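## Task

Put the thin flat slip sheet so it lies flat on the bottom inside the orange crate, then set the finned metal heat sink upright on top of the sheet with its fins pointing up; the orange crate must end up resting level on the table.

## Robot and tools

ROBOT. Two FANUC CRX arms share a table. left_arm carries a two-finger Robotiq 2F-85 gripper; right_arm carries a vacuum suction cup. Calibrated bases in the scene frame: left_arm at (+0.061, +0.470, 0) m, right_arm at (+0.001, -0.346, 0) m, each yawed very slightly. Cameras: cam_left_wrist and cam_right_wrist, both 896x504, one on each wrist.

FRAME. Everything is in the scene frame: origin at table-top height midway between the nominal bases, +z up, +x outward over the table, +y toward left_arm. Arm names do not match image left/right. Results give end_effector_position in metres and end_effector_quat_wxyz; readings can be off by a few cm, more at long reach.

TOOL GEOMETRY. Gripper: fingers point along its own +z and close along its y; end_effector_position is the point between the pads when shut, with fingertips about 19 mm past it closed, 6 mm open. A block juts about 10 cm toward the gripper's +x. Vacuum: end_effector_position is the centre of the cup rim (41 mm wide), cup facing its own +z; from about 3 cm behind the rim the tool body spreads up to 9 cm sideways. Under vacuum the cup shrinks, so a held part sits up to 16 mm nearer the tool.

THE 16-NUMBER ROW (used by execute_actions and move). One flat list covers both arms, every value in [-1, 1], always all 16 even if one arm is idle. Order: left dx, dy, dz, rx, ry, rz, gripper position, force_limit, speed; then right dx, dy, dz, rx, ry, rz, suction. The six pose numbers per arm are offsets, not poses: measured along scene axes from that arm's Hand target as it was when the action or move began, with 1.0 = 0.6 m of travel or 180 degrees of turn; rx, ry, rz form one rotation vector about the Hand target's position. Each row of an action counts from that same start, not from the previous row, and a repeated offset moves again. All zeros re-requests the current Hand target. The gripper and suction numbers are absolute settings that persist: position +1 = fully open (85 mm), about -0.8 = pads touching, -1 = close until blocked; force_limit and speed run -1 (soft, ~20 mm/s) to +1 (strong, ~150 mm/s), both start at +1. suction above 0.01 = on, otherwise off. A 0 in these slots is a real command, so resend the last values to keep them.

execute_actions(actions, cameras): actions is a list of actions; each action is a table of up to 15 rows, one row per 1/30 s control step, the last row held to fill 15 steps. An empty list just reports state and images. cameras: list of names, [] for none, omitted/null/["all"] for all.

move(target, speed, blend, stop_force, zero, blocking, cameras): straight-line paths toward target, one 16-number row or a list of up to 15 rows, every row offset from the same starting Hand targets. speed in m/s, 0.002 to 1 (default 0.25; turning up to twice that in rad/s). blend in metres rounds corners in a list. stop_force in N, 12 to 80, ends an arm's path when it feels that much push; use it slowly with a small value for touching down, omit it when backing off a contact or when the end effector rotates. zero (with stop_force) re-baselines the force first. blocking=false returns early; not allowed with stop_force. Moves cap at 10 s. The result adds a move: line with the ending (done, off_target, moving, held, fault) and limits (paced = command clipped, held = steps withheld). done does not prove nothing was disturbed.

wait(seconds 0 to 10, cameras): hold commands and watch. stop(cameras): brake a running move. zoom_image(camera, region=[x0, y0, x1, y1] pixels, at most 504x504) enlarges part of the latest image. read_manual(section) gives licence text only. finished_scene(scene 1 to 3) ends the current scene irreversibly; the goal must hold without the robot.

MOTION NOTES. Each step the controller limits the commanded pose to within 70 mm and 16 degrees of the measured one, so one action may fall short; Hand target shows the clipped command and the next offsets count from it. An arm blocked by something keeps pressing until told to move away.

RESULT LINES. Gripper object_status: 0 moving, 1 blocked while opening, 2 blocked while closing (a grip), 3 reached request or pads met. position_measured in counts: 3 open, ~78 = 60 mm, 130 = 40 mm, 180 = 20 mm, 230 pads together. Vacuum: suction_measured near 0 = no seal, 0.83+ = airtight; part_present flips to 1 at 0.50, back to 0 below 0.45. Joint velocities reported as within noise means the arm is still. Flange force is along the end effector's own axes and is noisy. Step readings list positions during actions. MOTOR HOT warns of overheating; an OVER-TEMPERATURE FAULT freezes that arm 30 to 60 s.

HANDLING. To grip, send position -1 and keep it, then check for status 2. To suck, press the cup rim fully onto a smooth flat area with no holes or edges under it; the flat slip sheet suits the cup, the finned heat sink's flat base or a side may suit the gripper. To release, set the part down resting first, then switch suction off or open. A cup sealed on the table pins the tool until suction goes off.

AVOID. Contact force of 150 N on an arm or its load, or torque at a joint limit (147 N m large joints, 36.8 N m wrist joints), causes a 10 s fault stop. Avoid fast impacts, targets past firm contact, dropping or letting go of moving parts, squeezing hard on parts still supported, swinging loads fast, arms or tools touching each other, and anything leaving the table. Loose objects may occasionally get nudged by outside pushes; recheck before finishing.

Each tool is called after "Call:" as name(argument=value, ...) on one line, values as JSON.

## Session

Call:
execute_actions(actions=[])

Scene clock: 0.00 s.
left_arm: end_effector_position=(+0.5590, +0.1108, +0.2980) position_measured=3 object_status=3 end_effector_quat_wxyz=(-0.437, -0.417, +0.773, -0.193) | right_arm: end_effector_position=(+0.4212, -0.0466, +0.1097) suction_measured=0.00 part_present=0 end_effector_quat_wxyz=(-0.219, +0.630, -0.730, +0.150)
Joint positions: left_arm=[-0.09 0.604 0.261 0.82 -1.814 1.04] | right_arm=[1.103 0.015 -0.752 0.79 -0.615 -0.234]
Joint velocities: within noise
Flange force (N): no reading
Hand target: left_arm +0.5590, +0.1108, +0.2980; -0.437, -0.417, +0.773, -0.193 | right_arm +0.4212, -0.0466, +0.1097; +0.219, -0.630, +0.730, -0.150

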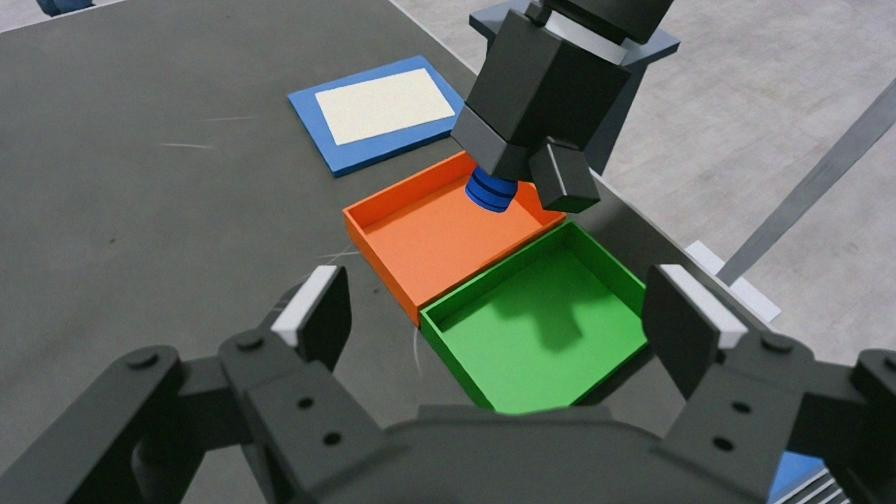

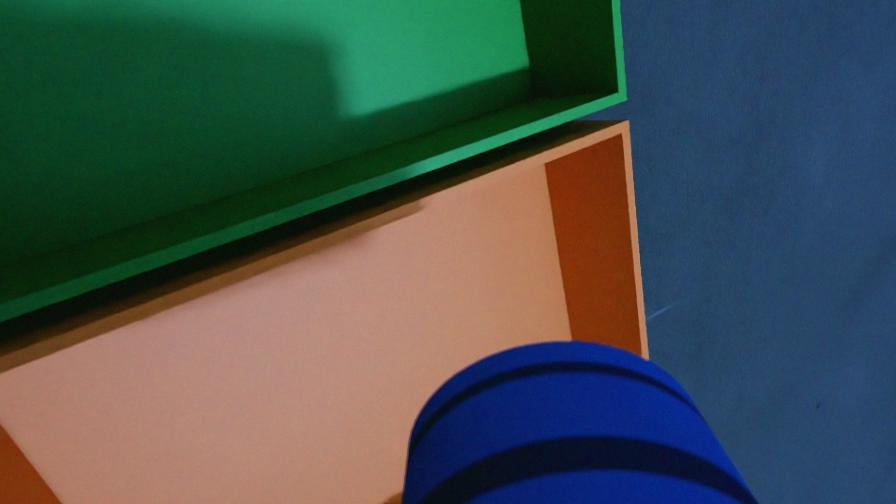

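Call:
move(target=[-0.1,-0.018,0.33,0.133,-0.301,-0.288,1,1,1,-0.119,-0.339,0.4,-0.0315,0.168,0.0456,0])

Scene clock: 46.80 s.
left_arm: end_effector_position=(+0.4989, +0.1000, +0.4960) position_measured=3 object_status=3 end_effector_quat_wxyz=(-0.001, +0.000, +1.000, +0.000) | right_arm: end_effector_position=(+0.3498, -0.2500, +0.3497) suction_measured=0.00 part_present=0 end_effector_quat_wxyz=(-0.001, +0.707, -0.707, +0.000)
Joint positions: left_arm=[-0.467 0.644 1.402 0.001 -2.33 0.473] | right_arm=[0.695 -0.218 -0.079 0 -1.708 0.936]
Joint velocities: within noise
Flange force (N): left_arm=no reading | right_arm=[0.4 4.1 5.6]
Hand target: left_arm +0.4990, +0.1000, +0.4960; -0.001, +0.000, +1.000, +0.000 | right_arm +0.3498, -0.2500, +0.3497; -0.001, +0.707, -0.707, +0.000
Off the commanded pose: left_arm 0.000 m, 0 deg | right_arm 0.000 m, 0 deg.
move: done

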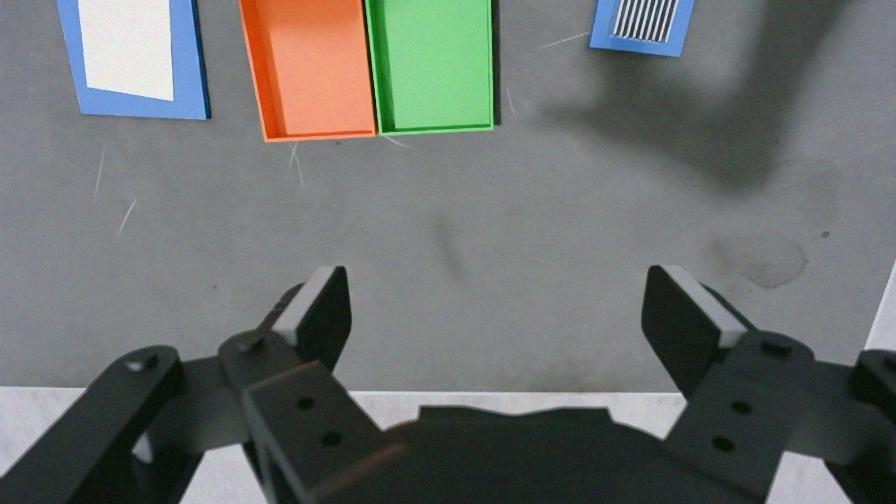

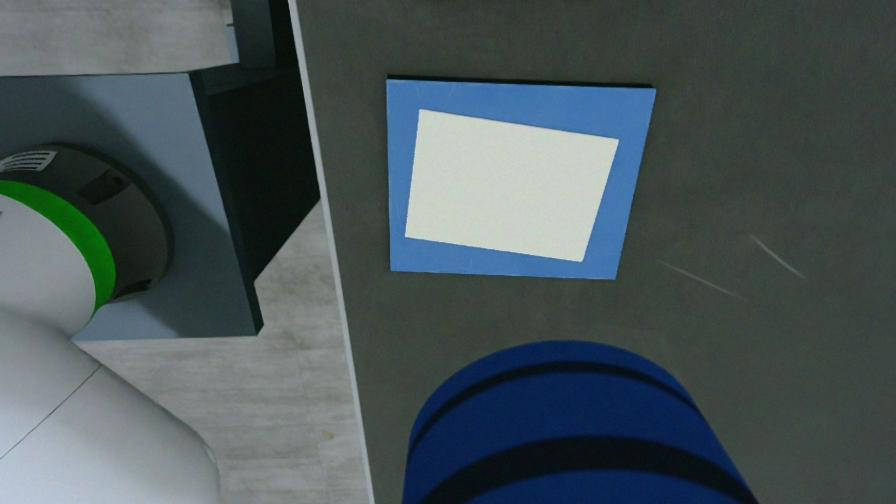

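Call:
move(target=[-0.3333,0,0,0,0,0,1,1,1,0,0,0,0,0,0,0], cameras=["cam_left_wrist"])

Call:
move(target=[0,0.2,0,0,0,0,1,1,1,0,0,0.1,0,0,0,0])

Scene clock: 58.57 s.
left_arm: end_effector_position=(+0.2990, +0.1000, +0.4960) position_measured=3 object_status=3 end_effector_quat_wxyz=(-0.001, +0.000, +1.000, +0.000) | right_arm: end_effector_position=(+0.3498, -0.2500, +0.3497) suction_measured=0.00 part_present=0 end_effector_quat_wxyz=(-0.001, +0.707, -0.707, +0.000)
Joint positions: left_arm=[-0.693 0.12 0.646 0.001 -2.099 0.699] | right_arm=[0.695 -0.218 -0.079 0 -1.708 0.936]
Joint velocities: within noise
Flange force (N): left_arm=[6.5 -1.3 3.8] | right_arm=[0.2 3.9 5.8]
Hand target: left_arm +0.2990, +0.1000, +0.4960; -0.001, +0.000, +1.000, +0.000 | right_arm +0.3498, -0.2500, +0.3497; -0.001, +0.707, -0.707, +0.000
Off the commanded pose: left_arm 0.000 m, 0 deg | right_arm 0.000 m, 0 deg.
move: done
Images, in order (width x height): cam_left_wrist 896x504.

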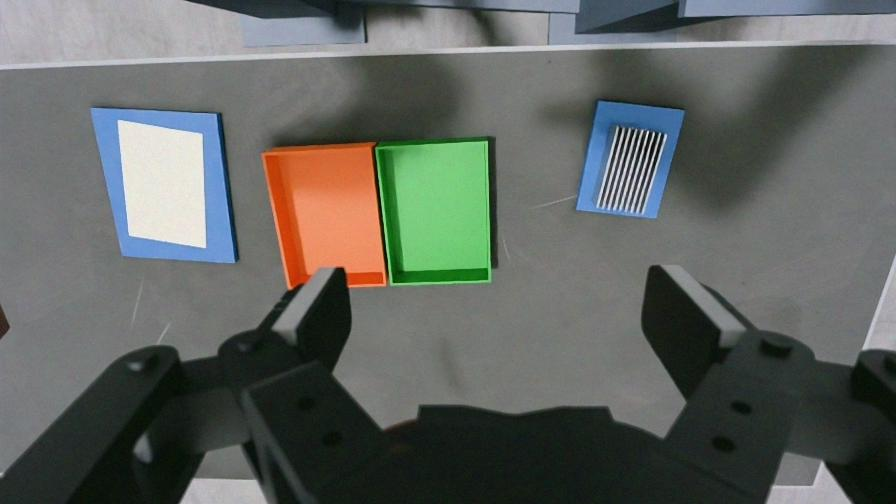

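Scene clock: 59.63 s.
left_arm: end_effector_position=(+0.2990, +0.2200, +0.4960) position_measured=3 object_status=3 end_effector_quat_wxyz=(-0.001, +0.000, +1.000, +0.000) | right_arm: end_effector_position=(+0.3498, -0.2500, +0.4097) suction_measured=0.00 part_present=0 end_effector_quat_wxyz=(-0.001, +0.707, -0.707, +0.000)
Joint positions: left_arm=[-0.418 -0.126 0.402 0.001 -2.101 0.423] | right_arm=[0.695 -0.188 0.088 0 -1.845 0.936]
Joint velocities: within noise
Flange force (N): left_arm=[0.7 -8.0 -3.7] | right_arm=[0.2 4.0 6.6]
Hand target: left_arm +0.2990, +0.2200, +0.4960; -0.001, +0.000, +1.000, +0.000 | right_arm +0.3498, -0.2500, +0.4097; -0.001, +0.707, -0.707, +0.000
Off the commanded pose: left_arm 0.000 m, 0 deg | right_arm 0.000 m, 0 deg.
move: done

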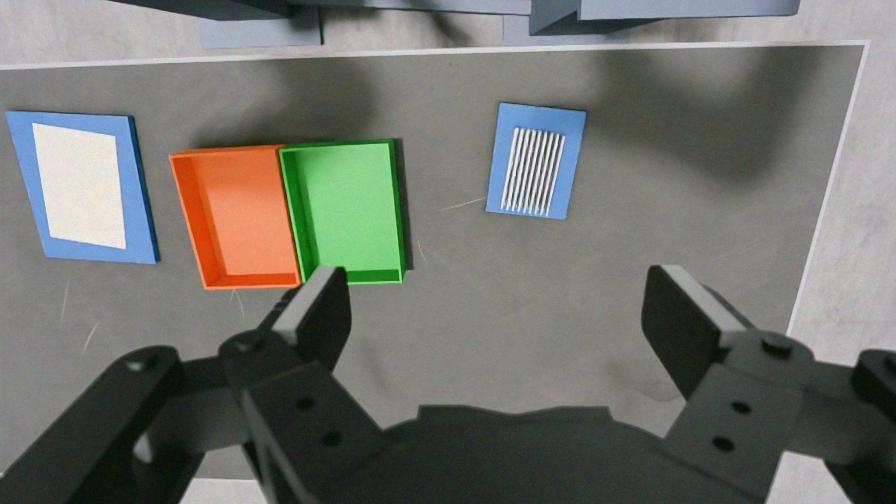

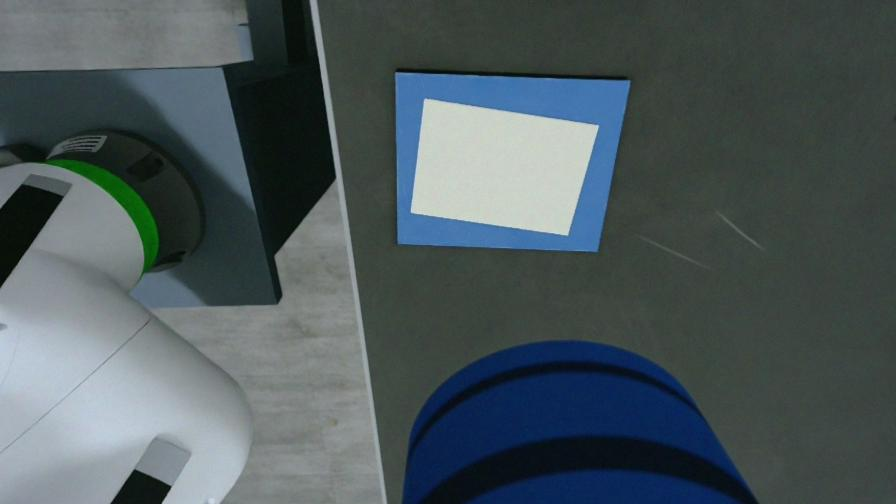

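Call:
move(target=[0,0,-0.1667,0,0,0,1,1,1,0.0417,0.35,0,0,0,0,0])

Call:
move(target=[0,0.2,0,0,0,0,1,1,1,0.0,0.1,0,0,0,0,0])

Scene clock: 114.10 s.
left_arm: end_effector_position=(+0.2990, +0.2200, +0.3960) position_measured=3 object_status=3 end_effector_quat_wxyz=(-0.001, +0.000, +1.000, +0.000) | right_arm: end_effector_position=(+0.3748, -0.0400, +0.4097) suction_measured=0.00 part_present=0 end_effector_quat_wxyz=(-0.001, +0.707, -0.707, +0.000)
Joint positions: left_arm=[-0.418 -0.226 0.066 0.001 -1.865 0.423] | right_arm=[1.017 0.122 0.387 0 -1.835 0.613]
Joint velocities: within noise
Flange force (N): left_arm=[1.7 -5.6 -0.2] | right_arm=[1.3 2.3 5.4]
Hand target: left_arm +0.2990, +0.2200, +0.3960; -0.001, +0.000, +1.000, +0.000 | right_arm +0.3748, -0.0400, +0.4097; -0.001, +0.707, -0.707, +0.000
Off the commanded pose: left_arm 0.000 m, 0 deg | right_arm 0.000 m, 0 deg.
move: done

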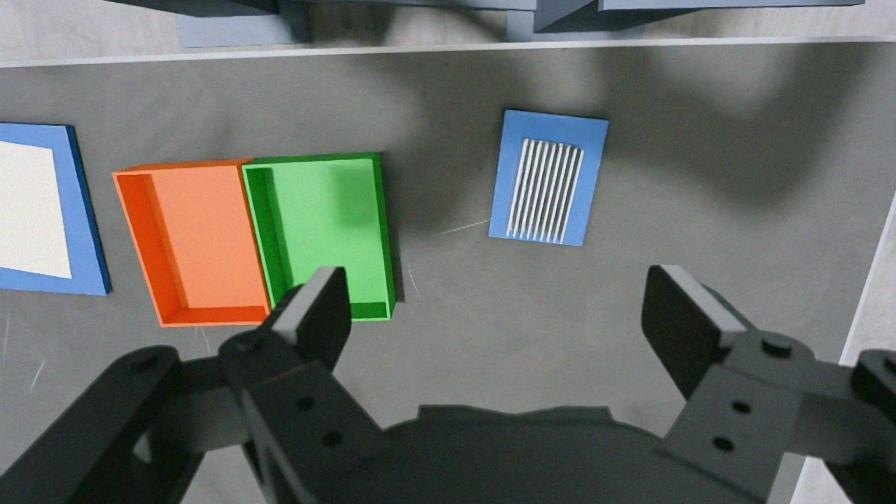

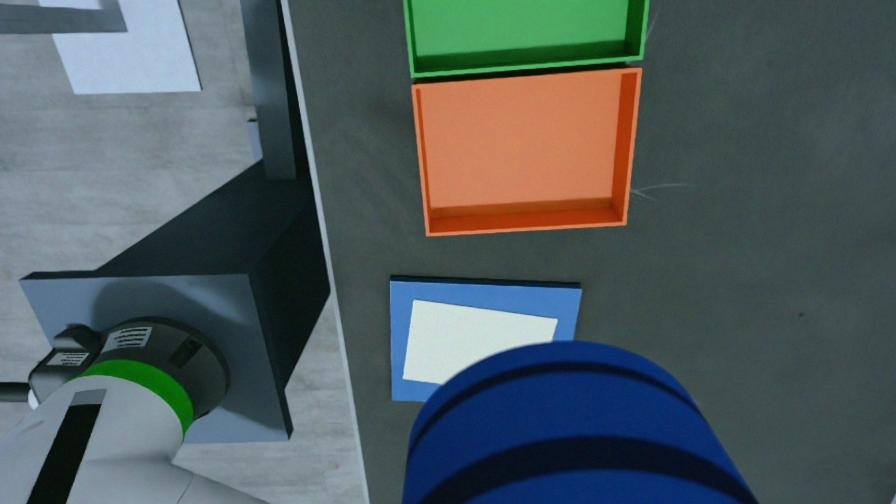

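Scene clock: 115.27 s.
left_arm: end_effector_position=(+0.2990, +0.3400, +0.3960) position_measured=3 object_status=3 end_effector_quat_wxyz=(-0.001, +0.000, +1.000, +0.000) | right_arm: end_effector_position=(+0.3748, +0.0200, +0.4097) suction_measured=0.00 part_present=0 end_effector_quat_wxyz=(-0.001, +0.707, -0.707, +0.000)
Joint positions: left_arm=[0.005 -0.415 -0.063 0 -1.925 0] | right_arm=[1.085 0.23 0.514 0 -1.854 0.546]
Joint velocities: within noise
Flange force (N): left_arm=[-1.8 -10.7 -0.8] | right_arm=[2.5 3.3 6.4]
Hand target: left_arm +0.2990, +0.3400, +0.3960; -0.001, +0.000, +1.000, +0.000 | right_arm +0.3748, +0.0200, +0.4097; -0.001, +0.707, -0.707, +0.000
Off the commanded pose: left_arm 0.000 m, 0 deg | right_arm 0.000 m, 0 deg.
move: done

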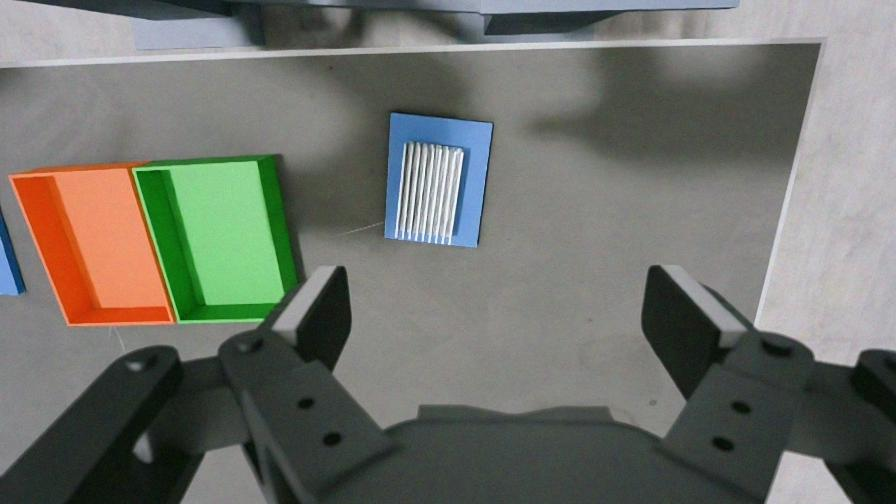

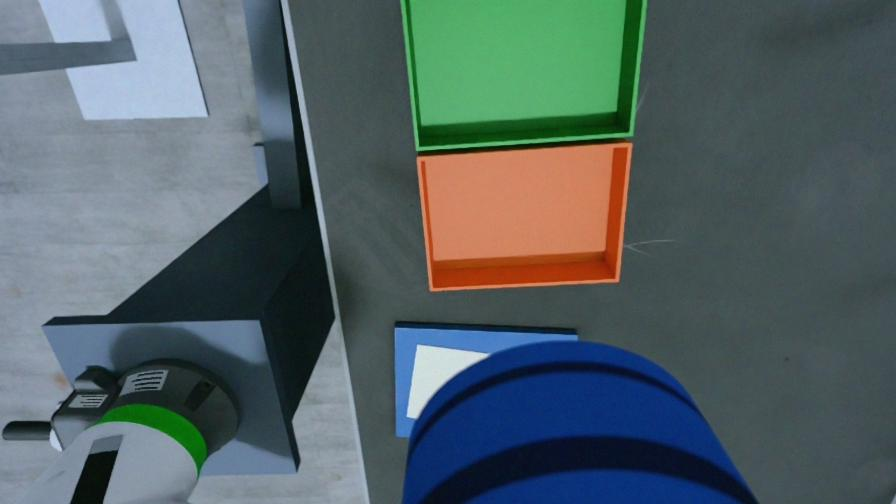

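Call:
move(target=[0,0,0,0,0,0,1,1,1,-0.0063,-0.56,-0.5,0,0,0,0], cameras=["cam_right_wrist"])

Scene clock: 141.30 s.
left_arm: end_effector_position=(+0.2990, +0.3400, +0.3960) position_measured=3 object_status=3 end_effector_quat_wxyz=(-0.001, +0.000, +1.000, +0.000) | right_arm: end_effector_position=(+0.3710, -0.3160, +0.1097) suction_measured=0.00 part_present=0 end_effector_quat_wxyz=(-0.001, +0.707, -0.707, +0.000)
Joint positions: left_arm=[0.005 -0.415 -0.063 0 -1.925 0] | right_arm=[0.497 -0.095 -0.548 -0.001 -1.116 1.134]
Joint velocities: within noise
Flange force (N): left_arm=[-1.9 -8.4 -1.2] | right_arm=[1.0 2.4 3.7]
Hand target: left_arm +0.2990, +0.3400, +0.3960; -0.001, +0.000, +1.000, +0.000 | right_arm +0.3710, -0.3160, +0.1097; -0.001, +0.707, -0.707, +0.000
Off the commanded pose: left_arm 0.000 m, 0 deg | right_arm 0.000 m, 0 deg.
move: done
Images, in order (width x height): cam_right_wrist 896x504.

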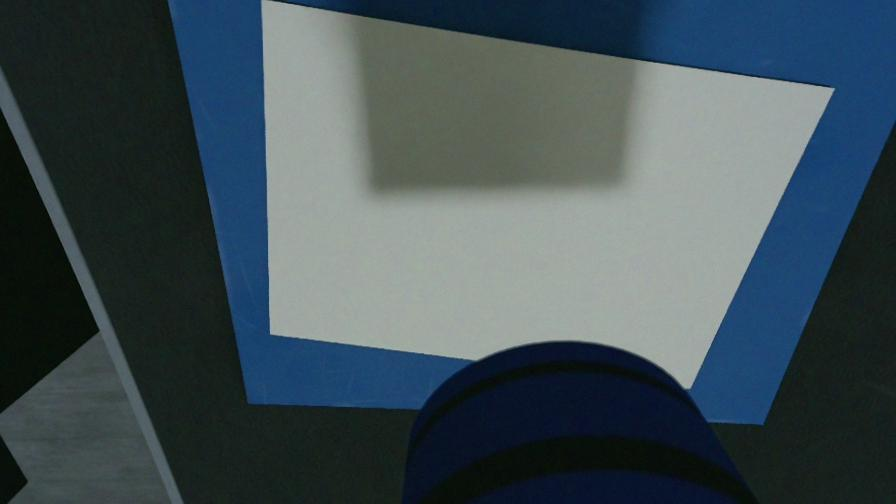

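Call:
move(target=[0,0,0,0,0,0,1,1,1,0,0,-0.1,0,0,0,0], cameras=[])

Call:
move(target=[0,0,0,0,0,0,1,1,1,0,0,-0.095,0,0,0,1], stop_force=12, speed=0.02, cameras=["cam_right_wrist"])

Scene clock: 173.00 s.
left_arm: end_effector_position=(+0.2990, +0.3400, +0.3960) position_measured=3 object_status=3 end_effector_quat_wxyz=(-0.001, +0.000, +1.000, +0.000) | right_arm: end_effector_position=(+0.3710, -0.3160, +0.0497) suction_measured=0.00 part_present=0 end_effector_quat_wxyz=(-0.001, +0.707, -0.707, +0.000)
Joint positions: left_arm=[0.005 -0.415 -0.063 0 -1.925 0] | right_arm=[0.497 -0.005 -0.626 -0.001 -0.949 1.134]
Joint velocities: within noise
Flange force (N): left_arm=[-1.6 -8.2 -1.1] | right_arm=[1.0 3.1 2.6]
Hand target: left_arm +0.2990, +0.3400, +0.3960; -0.001, +0.000, +1.000, +0.000 | right_arm +0.3710, -0.3160, +0.0497; -0.001, +0.707, -0.707, +0.000
Off the commanded pose: left_arm 0.000 m, 0 deg | right_arm 0.000 m, 0 deg.
move: done
No camera images: "cameras" was empty.

Scene clock: 176.30 s.
left_arm: end_effector_position=(+0.2990, +0.3400, +0.3960) position_measured=3 object_status=3 end_effector_quat_wxyz=(-0.001, +0.000, +1.000, +0.000) | right_arm: end_effector_position=(+0.3711, -0.3159, -0.0041) suction_measured=0.90 part_present=1 end_effector_quat_wxyz=(-0.001, +0.707, -0.707, +0.000)
Joint positions: left_arm=[0.005 -0.415 -0.063 0 -1.925 0] | right_arm=[0.497 0.102 -0.677 -0.001 -0.791 1.134]
Joint velocities: within noise
Flange force (N): left_arm=[-2.0 -7.9 -1.2] | right_arm=[-0.5 14.5 -44.2]
Hand target: left_arm +0.2990, +0.3400, +0.3960; -0.001, +0.000, +1.000, +0.000 | right_arm +0.3711, -0.3159, -0.0041; -0.001, +0.707, -0.707, +0.000 (not the last commanded pose)
Off the commanded pose: left_arm 0.000 m, 0 deg | right_arm 0.003 m, 0 deg.
move: contact (right_arm)
Images, in order (width x height): cam_right_wrist 896x504.

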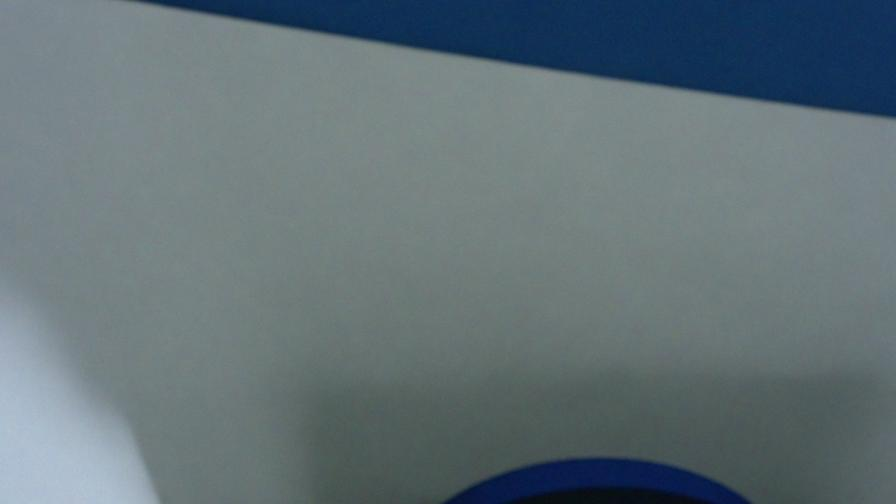

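Call:
move(target=[[0,0,0,0,0,0,1,1,1,0,0,0.25,0,0,0,1],[0,0,0,0,0,0,1,1,1,0.07,0.375,0.25,0,0,0.068,1]], speed=0.2, cameras=["cam_right_wrist"])

Scene clock: 184.60 s.
left_arm: end_effector_position=(+0.2990, +0.3400, +0.3960) position_measured=3 object_status=3 end_effector_quat_wxyz=(-0.001, +0.000, +1.000, +0.000) | right_arm: end_effector_position=(+0.4131, -0.0910, +0.1459) suction_measured=0.90 part_present=1 end_effector_quat_wxyz=(-0.001, +0.779, -0.628, +0.000)
Joint positions: left_arm=[0.005 -0.415 -0.063 0 -1.925 0] | right_arm=[0.885 0.155 -0.199 0 -1.215 0.96]
Joint velocities: within noise
Flange force (N): left_arm=[-1.8 -7.9 -1.3] | right_arm=[0.5 4.6 5.2]
Hand target: left_arm +0.2990, +0.3400, +0.3960; -0.001, +0.000, +1.000, +0.000 | right_arm +0.4131, -0.0909, +0.1459; -0.001, +0.779, -0.628, +0.000
Off the commanded pose: left_arm 0.000 m, 0 deg | right_arm 0.000 m, 0 deg.
move: done
Images, in order (width x height): cam_right_wrist 896x504.

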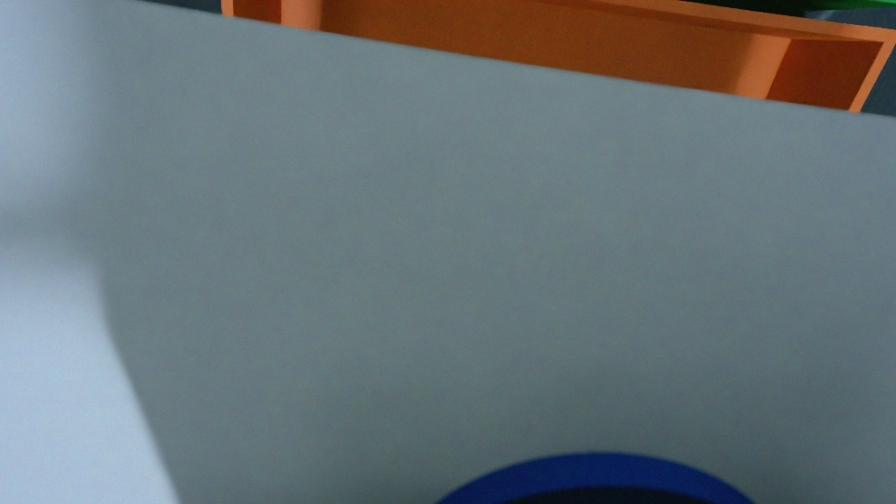

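Call:
move(target=[0,0,0,0,0,0,1,1,1,0,0,-0.165,0,0,0,1], cameras=["cam_right_wrist"], speed=0.1)

Call:
move(target=[0,0,0,0,0,0,1,1,1,0,0,-0.11,0,0,0,1], stop_force=12, speed=0.015, cameras=["cam_right_wrist"])

Scene clock: 193.93 s.
left_arm: end_effector_position=(+0.2990, +0.3400, +0.3960) position_measured=3 object_status=3 end_effector_quat_wxyz=(-0.001, +0.000, +1.000, +0.000) | right_arm: end_effector_position=(+0.4130, -0.0909, +0.0469) suction_measured=0.90 part_present=1 end_effector_quat_wxyz=(-0.001, +0.779, -0.628, +0.000)
Joint positions: left_arm=[0.005 -0.415 -0.063 0 -1.925 0] | right_arm=[0.885 0.268 -0.319 -0.001 -0.982 0.96]
Joint velocities: within noise
Flange force (N): left_arm=[-1.4 -8.3 -0.7] | right_arm=[0.6 3.1 3.8]
Hand target: left_arm +0.2990, +0.3400, +0.3960; -0.001, +0.000, +1.000, +0.000 | right_arm +0.4131, -0.0909, +0.0469; -0.001, +0.779, -0.628, +0.000
Off the commanded pose: left_arm 0.000 m, 0 deg | right_arm 0.000 m, 0 deg.
move: done
Images, in order (width x height): cam_right_wrist 896x504.

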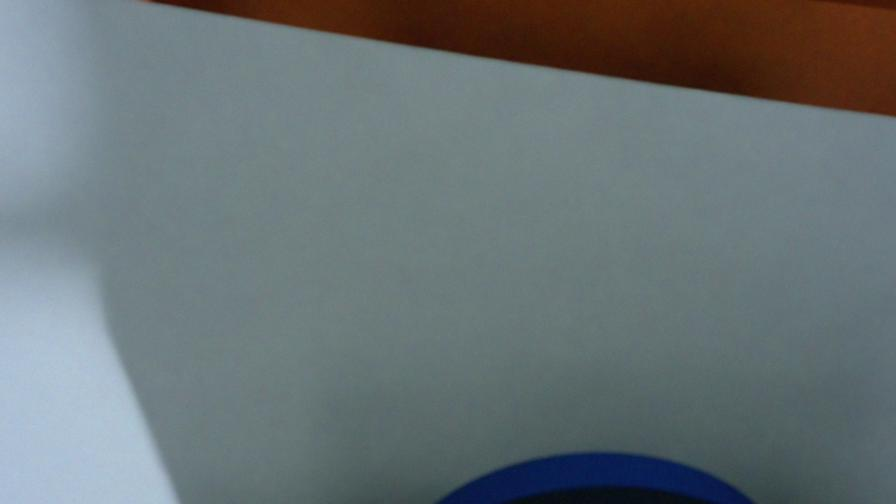

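Scene clock: 197.37 s.
left_arm: end_effector_position=(+0.2990, +0.3400, +0.3960) position_measured=3 object_status=3 end_effector_quat_wxyz=(-0.001, +0.000, +1.000, +0.000) | right_arm: end_effector_position=(+0.4132, -0.0908, +0.0046) suction_measured=0.90 part_present=1 end_effector_quat_wxyz=(-0.001, +0.779, -0.628, +0.000)
Joint positions: left_arm=[0.005 -0.415 -0.063 0 -1.925 0] | right_arm=[0.885 0.333 -0.354 -0.001 -0.882 0.96]
Joint velocities: within noise
Flange force (N): left_arm=[-2.0 -8.5 -1.3] | right_arm=[1.4 4.9 -21.1]
Hand target: left_arm +0.2990, +0.3400, +0.3960; -0.001, +0.000, +1.000, +0.000 | right_arm +0.4132, -0.0908, +0.0046; -0.001, +0.779, -0.628, +0.000 (not the last commanded pose)
Off the commanded pose: left_arm 0.000 m, 0 deg | right_arm 0.024 m, 0 deg.
move: contact (right_arm)
Images, in order (width x height): cam_right_wrist 896x504.

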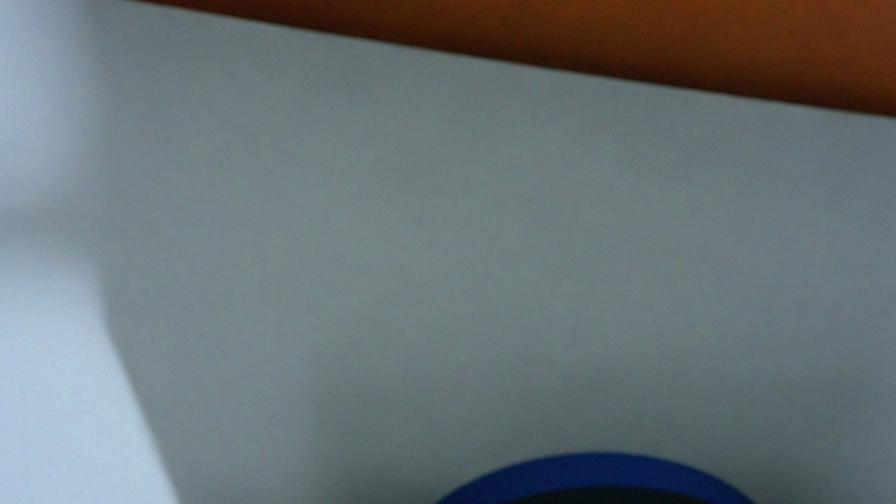

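Call:
move(target=[0.05,-0.2,0,0,0,0,1,1,1,0,0,0,0,0,0,1], cameras=["cam_left_wrist"])

Scene clock: 209.07 s.
left_arm: end_effector_position=(+0.3290, +0.2200, +0.3960) position_measured=3 object_status=3 end_effector_quat_wxyz=(-0.001, +0.000, +1.000, +0.000) | right_arm: end_effector_position=(+0.4132, -0.0908, +0.0046) suction_measured=0.90 part_present=1 end_effector_quat_wxyz=(-0.001, +0.779, -0.628, +0.000)
Joint positions: left_arm=[-0.382 -0.172 0.109 0.001 -1.854 0.387] | right_arm=[0.885 0.333 -0.354 -0.001 -0.882 0.96]
Joint velocities: within noise
Flange force (N): left_arm=[0.6 -5.2 -3.1] | right_arm=[1.5 4.9 -21.2]
Hand target: left_arm +0.3290, +0.2200, +0.3960; -0.001, +0.000, +1.000, +0.000 | right_arm +0.4132, -0.0908, +0.0046; -0.001, +0.779, -0.628, +0.000
Off the commanded pose: left_arm 0.000 m, 0 deg | right_arm 0.000 m, 0 deg.
move: done
Images, in order (width x height): cam_left_wrist 896x504.

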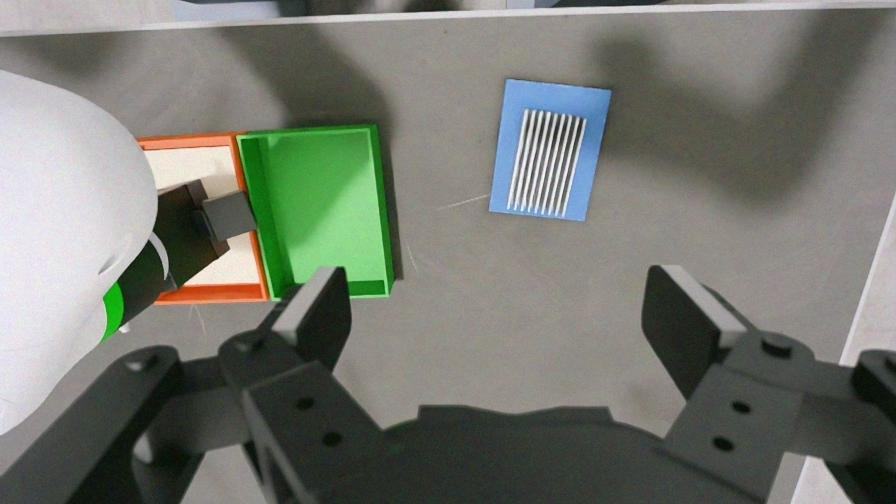

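Call:
zoom_image(camera="cam_left_wrist", region=[120, 110, 300, 320])

Scaled by 2.400 from the camera's 896x504 image, which has a finer 1280x720 frame.

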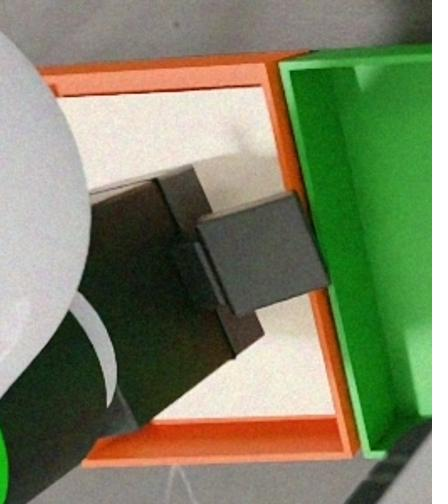

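Call:
execute_actions(actions=[[[0,0,0,0,0,0,1,1,1,0,0,0,0,0,0,0]],[[0,0,0,0,0,0,1,1,1,0,0,0.004,0,0,0,0]]], cameras=[])

Call:
move(target=[0,0,0,0,0,0,1,1,1,0,0,0.05,0,0,0,0], speed=0.05, cameras=[])

Call:
move(target=[[0,0,0,0,0,0,1,1,1,0,0,0.5,0,0,0,0],[0,0,0,0,0,0,1,1,1,0,0.08,0.5,0,0,-0.068,0]], cameras=["cam_right_wrist"])

Scene clock: 223.23 s.
left_arm: end_effector_position=(+0.3290, +0.2200, +0.3960) position_measured=3 object_status=3 end_effector_quat_wxyz=(-0.001, +0.000, +1.000, +0.000) | right_arm: end_effector_position=(+0.4132, -0.0908, +0.0070) suction_measured=0.00 part_present=0 end_effector_quat_wxyz=(-0.001, +0.779, -0.628, +0.000)
Joint positions: left_arm=[-0.383 -0.172 0.109 0.001 -1.854 0.387] | right_arm=[0.885 0.329 -0.352 -0.001 -0.888 0.96]
Joint velocities: within noise
Flange force (N): left_arm=[0.9 -5.3 -0.8] | right_arm=[0.2 2.3 3.6]
Flange force at the end of the 1st action (N): left_arm=[0.8 -5.7 -1.0] | right_arm=[1.2 5.2 -23.2]
Hand target: left_arm +0.3290, +0.2200, +0.3960; -0.001, +0.000, +1.000, +0.000 | right_arm +0.4132, -0.0908, +0.0070; -0.001, +0.779, -0.628, +0.000
Off the commanded pose: left_arm 0.000 m, 0 deg | right_arm 0.000 m, 0 deg.
Step readings (end_effector_position of left_arm | right_arm; steps 1 to 15: 1st action; 16 to 30: 2nd action):
0: (+0.3290, +0.2200, +0.3960) | (+0.4132, -0.0908, +0.0046)
1: (+0.3290, +0.2200, +0.3960) | (+0.4132, -0.0908, +0.0046)
2: (+0.3290, +0.2200, +0.3960) | (+0.4132, -0.0908, +0.0046)
4: (+0.3290, +0.2200, +0.3960) | (+0.4132, -0.0909, +0.0046)
8: (+0.3290, +0.2200, +0.3960) | (+0.4132, -0.0908, +0.0046)
15: (+0.3290, +0.2200, +0.3960) | (+0.4132, -0.0908, +0.0046)
16: (+0.3290, +0.2200, +0.3960) | (+0.4132, -0.0909, +0.0047)
17: (+0.3290, +0.2200, +0.3960) | (+0.4130, -0.0910, +0.0052)
19: (+0.3290, +0.2200, +0.3960) | (+0.4130, -0.0910, +0.0063)
23: (+0.3290, +0.2200, +0.3960) | (+0.4131, -0.0909, +0.0069)
30: (+0.3290, +0.2200, +0.3960) | (+0.4132, -0.0909, +0.0070)
No camera images: "cameras" was empty.

Scene clock: 224.17 s.
left_arm: end_effector_position=(+0.3290, +0.2200, +0.3960) position_measured=3 object_status=3 end_effector_quat_wxyz=(-0.001, +0.000, +1.000, +0.000) | right_arm: end_effector_position=(+0.4132, -0.0909, +0.0370) suction_measured=0.00 part_present=0 end_effector_quat_wxyz=(-0.001, +0.779, -0.628, +0.000)
Joint positions: left_arm=[-0.383 -0.172 0.109 0.001 -1.854 0.387] | right_arm=[0.885 0.283 -0.328 0 -0.958 0.96]
Joint velocities: within noise
Flange force (N): left_arm=[0.9 -5.6 -0.7] | right_arm=[0.6 3.3 2.7]
Hand target: left_arm +0.3290, +0.2200, +0.3960; -0.001, +0.000, +1.000, +0.000 | right_arm +0.4132, -0.0908, +0.0370; -0.001, +0.779, -0.628, +0.000
Off the commanded pose: left_arm 0.000 m, 0 deg | right_arm 0.000 m, 0 deg.
move: done
No camera images: "cameras" was empty.

Scene clock: 226.40 s.
left_arm: end_effector_position=(+0.3290, +0.2200, +0.3960) position_measured=3 object_status=3 end_effector_quat_wxyz=(-0.001, +0.000, +1.000, +0.000) | right_arm: end_effector_position=(+0.4132, -0.0429, +0.3370) suction_measured=0.00 part_present=0 end_effector_quat_wxyz=(-0.001, +0.707, -0.707, +0.000)
Joint positions: left_arm=[-0.383 -0.172 0.109 0.001 -1.854 0.387] | right_arm=[0.95 0.163 0.262 0 -1.668 0.681]
Joint velocities: within noise
Flange force (N): left_arm=[1.0 -6.0 -0.8] | right_arm=[1.6 3.6 5.5]
Hand target: left_arm +0.3290, +0.2200, +0.3960; -0.001, +0.000, +1.000, +0.000 | right_arm +0.4132, -0.0428, +0.3370; -0.001, +0.707, -0.707, +0.000
Off the commanded pose: left_arm 0.000 m, 0 deg | right_arm 0.000 m, 0 deg.
move: done
Images, in order (width x height): cam_right_wrist 896x504.

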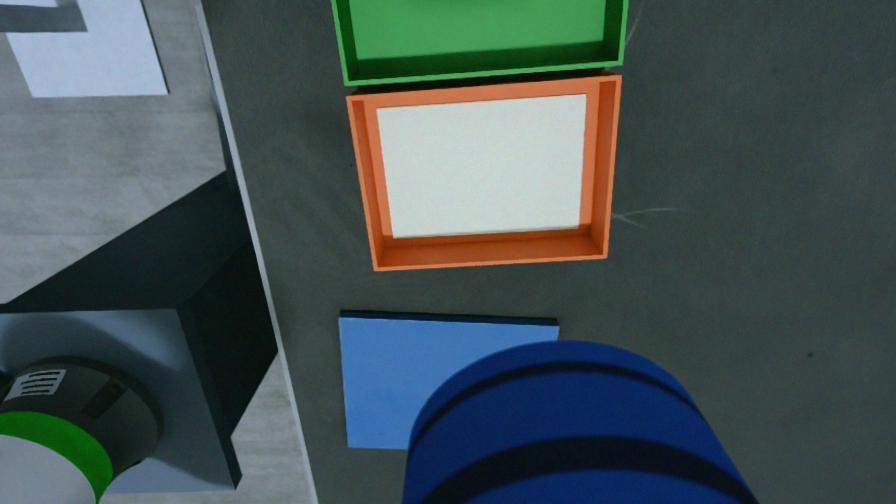

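Call:
move(target=[0.052,0.1,-0.36,0,0,-0.047,1,1,1,-0.1,-0.5,0,0,0,0,0])

Scene clock: 267.43 s.
left_arm: end_effector_position=(+0.3602, +0.2800, +0.1800) position_measured=3 object_status=3 end_effector_quat_wxyz=(-0.001, +0.074, +0.997, +0.000) | right_arm: end_effector_position=(+0.3532, -0.3428, +0.3370) suction_measured=0.00 part_present=0 end_effector_quat_wxyz=(-0.001, +0.707, -0.707, +0.000)
Joint positions: left_arm=[-0.185 -0.221 -0.438 0 -1.356 0.042] | right_arm=[0.445 -0.247 -0.131 -0.001 -1.685 1.186]
Joint velocities: within noise
Flange force (N): left_arm=[-1.1 -5.8 -0.5] | right_arm=[-2.0 4.8 5.5]
Hand target: left_arm +0.3602, +0.2800, +0.1800; -0.001, +0.074, +0.997, +0.000 | right_arm +0.3532, -0.3428, +0.3370; -0.001, +0.707, -0.707, +0.000
Off the commanded pose: left_arm 0.000 m, 0 deg | right_arm 0.000 m, 0 deg.
move: done

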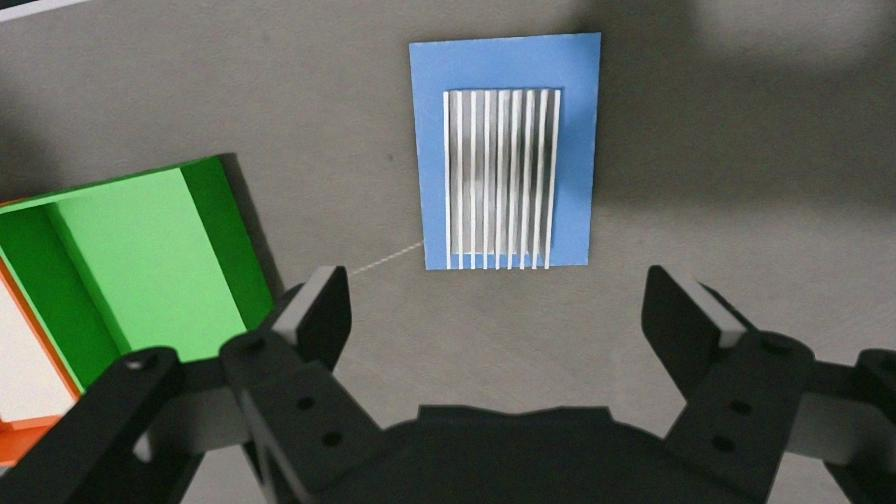

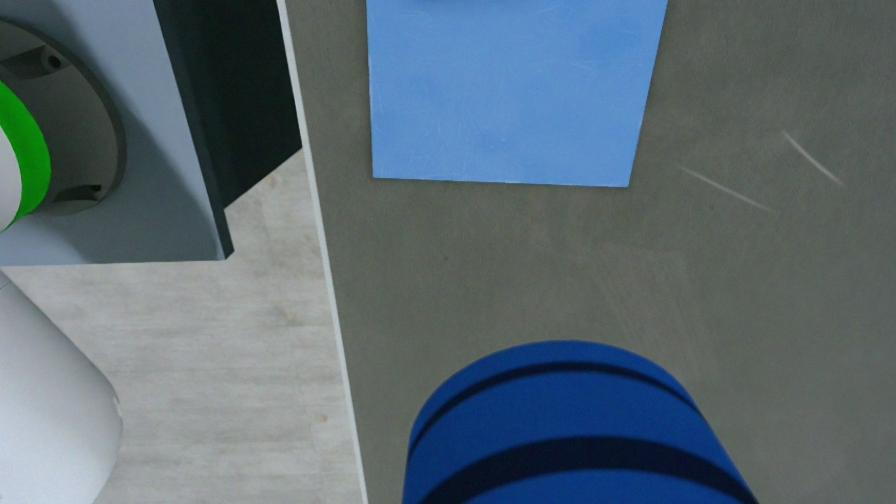

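Call:
move(target=[0.0022,0.0132,-0.22,0,0,-0.005,1,1,1,0,0,0,0,0,0,0], cameras=["cam_left_wrist"])

Scene clock: 289.53 s.
left_arm: end_effector_position=(+0.3615, +0.2880, +0.0480) position_measured=3 object_status=3 end_effector_quat_wxyz=(-0.001, +0.082, +0.997, +0.000) | right_arm: end_effector_position=(+0.3532, -0.3428, +0.3370) suction_measured=0.00 part_present=0 end_effector_quat_wxyz=(-0.001, +0.707, -0.707, +0.000)
Joint positions: left_arm=[-0.161 -0.084 -0.657 0 -1 0.002] | right_arm=[0.445 -0.247 -0.131 -0.001 -1.685 1.186]
Joint velocities: within noise
Flange force (N): left_arm=[0.8 -4.4 -1.6] | right_arm=[-0.9 3.9 5.5]
Hand target: left_arm +0.3615, +0.2879, +0.0480; -0.001, +0.082, +0.997, +0.000 | right_arm +0.3532, -0.3428, +0.3370; -0.001, +0.707, -0.707, +0.000
Off the commanded pose: left_arm 0.000 m, 0 deg | right_arm 0.000 m, 0 deg.
move: done
Images, in order (width x height): cam_left_wrist 896x504.

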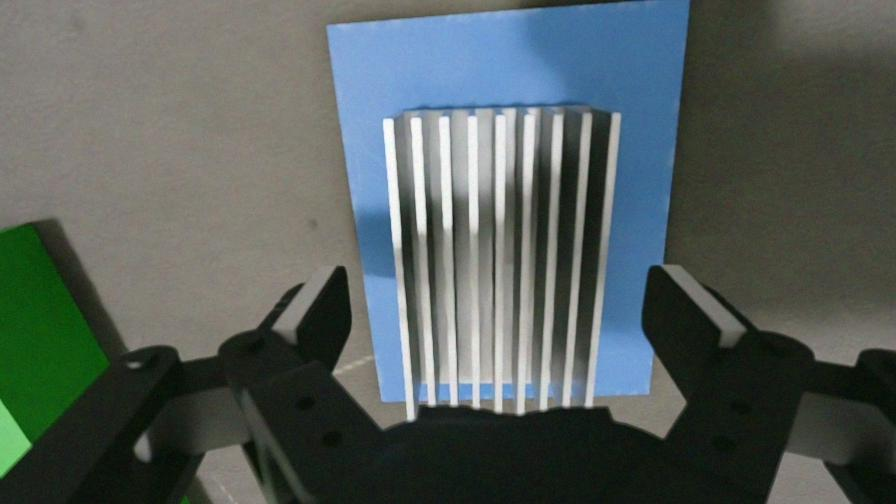

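Call:
move(target=[0.0005,0.0033,-0.04,0,0,0,1,-0.8,-1,0,0,0,0,0,0,0], cameras=["cam_left_wrist"], speed=0.05)

Call:
execute_actions(actions=[[[0,0,0,0,0,0,-1,-0.8,-1,0,0,0,0,0,0,0]],[[0,0,0,0,0,0,-1,-0.8,-1,0,0,0,0,0,0,0]],[[0,0,0,0,0,0,-1,-0.8,-1,0,0,0,0,0,0,0]],[[0,0,0,0,0,0,-1,-0.8,-1,0,0,0,0,0,0,0]]], cameras=["cam_left_wrist"])

Scene clock: 314.27 s.
left_arm: end_effector_position=(+0.3618, +0.2899, +0.0240) position_measured=3 object_status=3 end_effector_quat_wxyz=(-0.001, +0.082, +0.997, +0.000) | right_arm: end_effector_position=(+0.3532, -0.3428, +0.3370) suction_measured=0.00 part_present=0 end_effector_quat_wxyz=(-0.001, +0.707, -0.707, +0.000)
Joint positions: left_arm=[-0.155 -0.044 -0.688 0 -0.929 -0.004] | right_arm=[0.445 -0.247 -0.131 -0.001 -1.685 1.186]
Joint velocities: within noise
Flange force (N): left_arm=[-0.9 -5.5 0.3] | right_arm=[-1.0 4.0 5.6]
Hand target: left_arm +0.3618, +0.2899, +0.0240; -0.001, +0.082, +0.997, +0.000 | right_arm +0.3532, -0.3428, +0.3370; -0.001, +0.707, -0.707, +0.000
Off the commanded pose: left_arm 0.000 m, 0 deg | right_arm 0.000 m, 0 deg.
move: done
Images, in order (width x height): cam_left_wrist 896x504.

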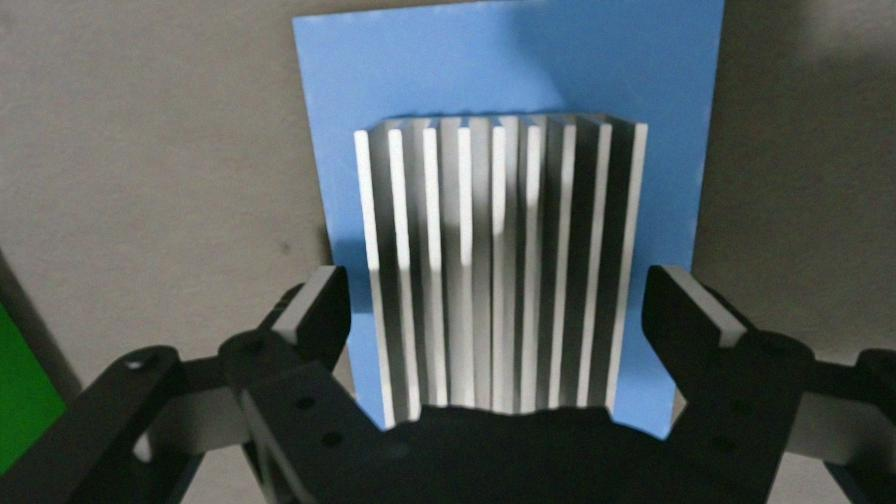

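Scene clock: 316.47 s.
left_arm: end_effector_position=(+0.3618, +0.2899, +0.0240) position_measured=77 object_status=2 end_effector_quat_wxyz=(-0.001, +0.082, +0.997, +0.000) | right_arm: end_effector_position=(+0.3532, -0.3428, +0.3370) suction_measured=0.00 part_present=0 end_effector_quat_wxyz=(-0.001, +0.707, -0.707, +0.000)
Joint positions: left_arm=[-0.155 -0.044 -0.688 0 -0.929 -0.004] | right_arm=[0.445 -0.247 -0.131 -0.001 -1.685 1.186]
Joint velocities: within noise
Flange force (N): left_arm=[4.5 -15.8 -106.4] | right_arm=[-0.7 3.7 5.7]
Flange force at the end of the 1st action (N): left_arm=[-1.3 -5.6 0.3] | right_arm=[-0.7 4.1 5.6]
Flange force at the end of the 2nd action (N): left_arm=[-1.2 -6.1 0.1] | right_arm=[-0.5 4.2 5.7]
Flange force at the end of the 3rd action (N): left_arm=[6.8 -14.0 -81.5] | right_arm=[-0.9 3.4 5.5]
Hand target: left_arm +0.3618, +0.2899, +0.0240; -0.001, +0.082, +0.997, +0.000 | right_arm +0.3532, -0.3428, +0.3370; -0.001, +0.707, -0.707, +0.000
Off the commanded pose: left_arm 0.000 m, 0 deg | right_arm 0.000 m, 0 deg.
Step readings (end_effector_position of left_arm | right_arm; steps 1 to 15: 1st action; 16 to 30: 2nd action; 31 to 45: 3rd action; 46 to 60: 4th action):
0: (+0.3618, +0.2899, +0.0240) | (+0.3532, -0.3428, +0.3370)
1: (+0.3618, +0.2899, +0.0240) | (+0.3532, -0.3428, +0.3370)
2: (+0.3618, +0.2899, +0.0240) | (+0.3532, -0.3428, +0.3370)
4: (+0.3618, +0.2899, +0.0240) | (+0.3532, -0.3428, +0.3370)
8: (+0.3618, +0.2899, +0.0240) | (+0.3532, -0.3428, +0.3370)
15: (+0.3618, +0.2899, +0.0240) | (+0.3532, -0.3428, +0.3370)
16: (+0.3618, +0.2899, +0.0240) | (+0.3532, -0.3428, +0.3370)
17: (+0.3618, +0.2899, +0.0240) | (+0.3532, -0.3428, +0.3370)
19: (+0.3618, +0.2899, +0.0240) | (+0.3532, -0.3428, +0.3370)
23: (+0.3618, +0.2899, +0.0240) | (+0.3532, -0.3428, +0.3370)
30: (+0.3618, +0.2899, +0.0240) | (+0.3532, -0.3428, +0.3370)
31: (+0.3618, +0.2899, +0.0240) | (+0.3532, -0.3428, +0.3370)
32: (+0.3618, +0.2899, +0.0240) | (+0.3532, -0.3428, +0.3370)
34: (+0.3618, +0.2899, +0.0240) | (+0.3532, -0.3428, +0.3370)
38: (+0.3618, +0.2899, +0.0240) | (+0.3532, -0.3428, +0.3370)
45: (+0.3619, +0.2898, +0.0241) | (+0.3532, -0.3428, +0.3370)
46: (+0.3619, +0.2898, +0.0242) | (+0.3532, -0.3428, +0.3370)
47: (+0.3620, +0.2898, +0.0242) | (+0.3532, -0.3428, +0.3370)
49: (+0.3620, +0.2898, +0.0242) | (+0.3532, -0.3428, +0.3370)
53: (+0.3619, +0.2899, +0.0241) | (+0.3532, -0.3428, +0.3370)
60: (+0.3619, +0.2899, +0.0241) | (+0.3532, -0.3428, +0.3370)
Images, in order (width x height): cam_left_wrist 896x504.

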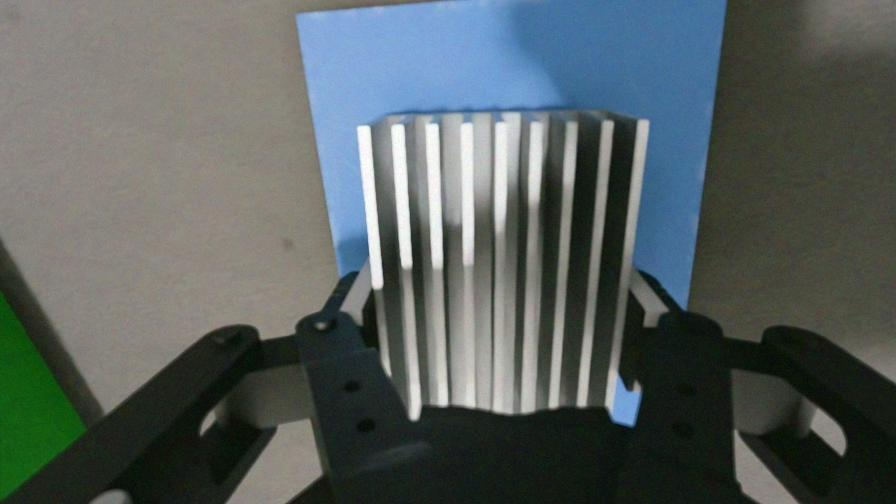

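Call:
move(target=[0,0,0.02,0,0,0,-1,-0.8,-1,0,0,0,0,0,0,0], speed=0.05, cameras=["cam_left_wrist"])

Scene clock: 322.50 s.
left_arm: end_effector_position=(+0.3618, +0.2899, +0.0360) position_measured=78 object_status=2 end_effector_quat_wxyz=(-0.001, +0.082, +0.997, +0.000) | right_arm: end_effector_position=(+0.3532, -0.3428, +0.3370) suction_measured=0.00 part_present=0 end_effector_quat_wxyz=(-0.001, +0.707, -0.707, +0.000)
Joint positions: left_arm=[-0.155 -0.066 -0.674 0 -0.965 -0.004] | right_arm=[0.445 -0.247 -0.131 -0.001 -1.685 1.186]
Joint velocities: within noise
Flange force (N): left_arm=[-3.1 -6.5 2.8] | right_arm=[-0.7 3.5 6.0]
Hand target: left_arm +0.3618, +0.2899, +0.0360; -0.001, +0.082, +0.997, +0.000 | right_arm +0.3532, -0.3428, +0.3370; -0.001, +0.707, -0.707, +0.000
Off the commanded pose: left_arm 0.000 m, 0 deg | right_arm 0.000 m, 0 deg.
move: done
Images, in order (width x height): cam_left_wrist 896x504.

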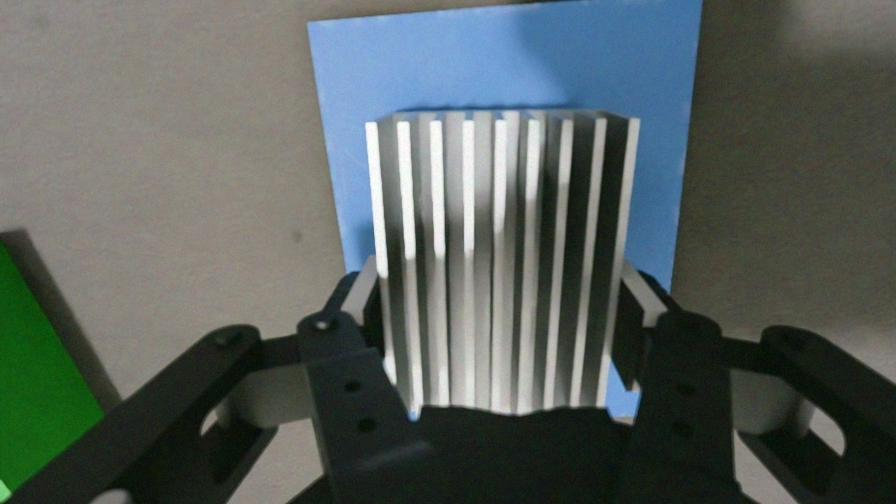

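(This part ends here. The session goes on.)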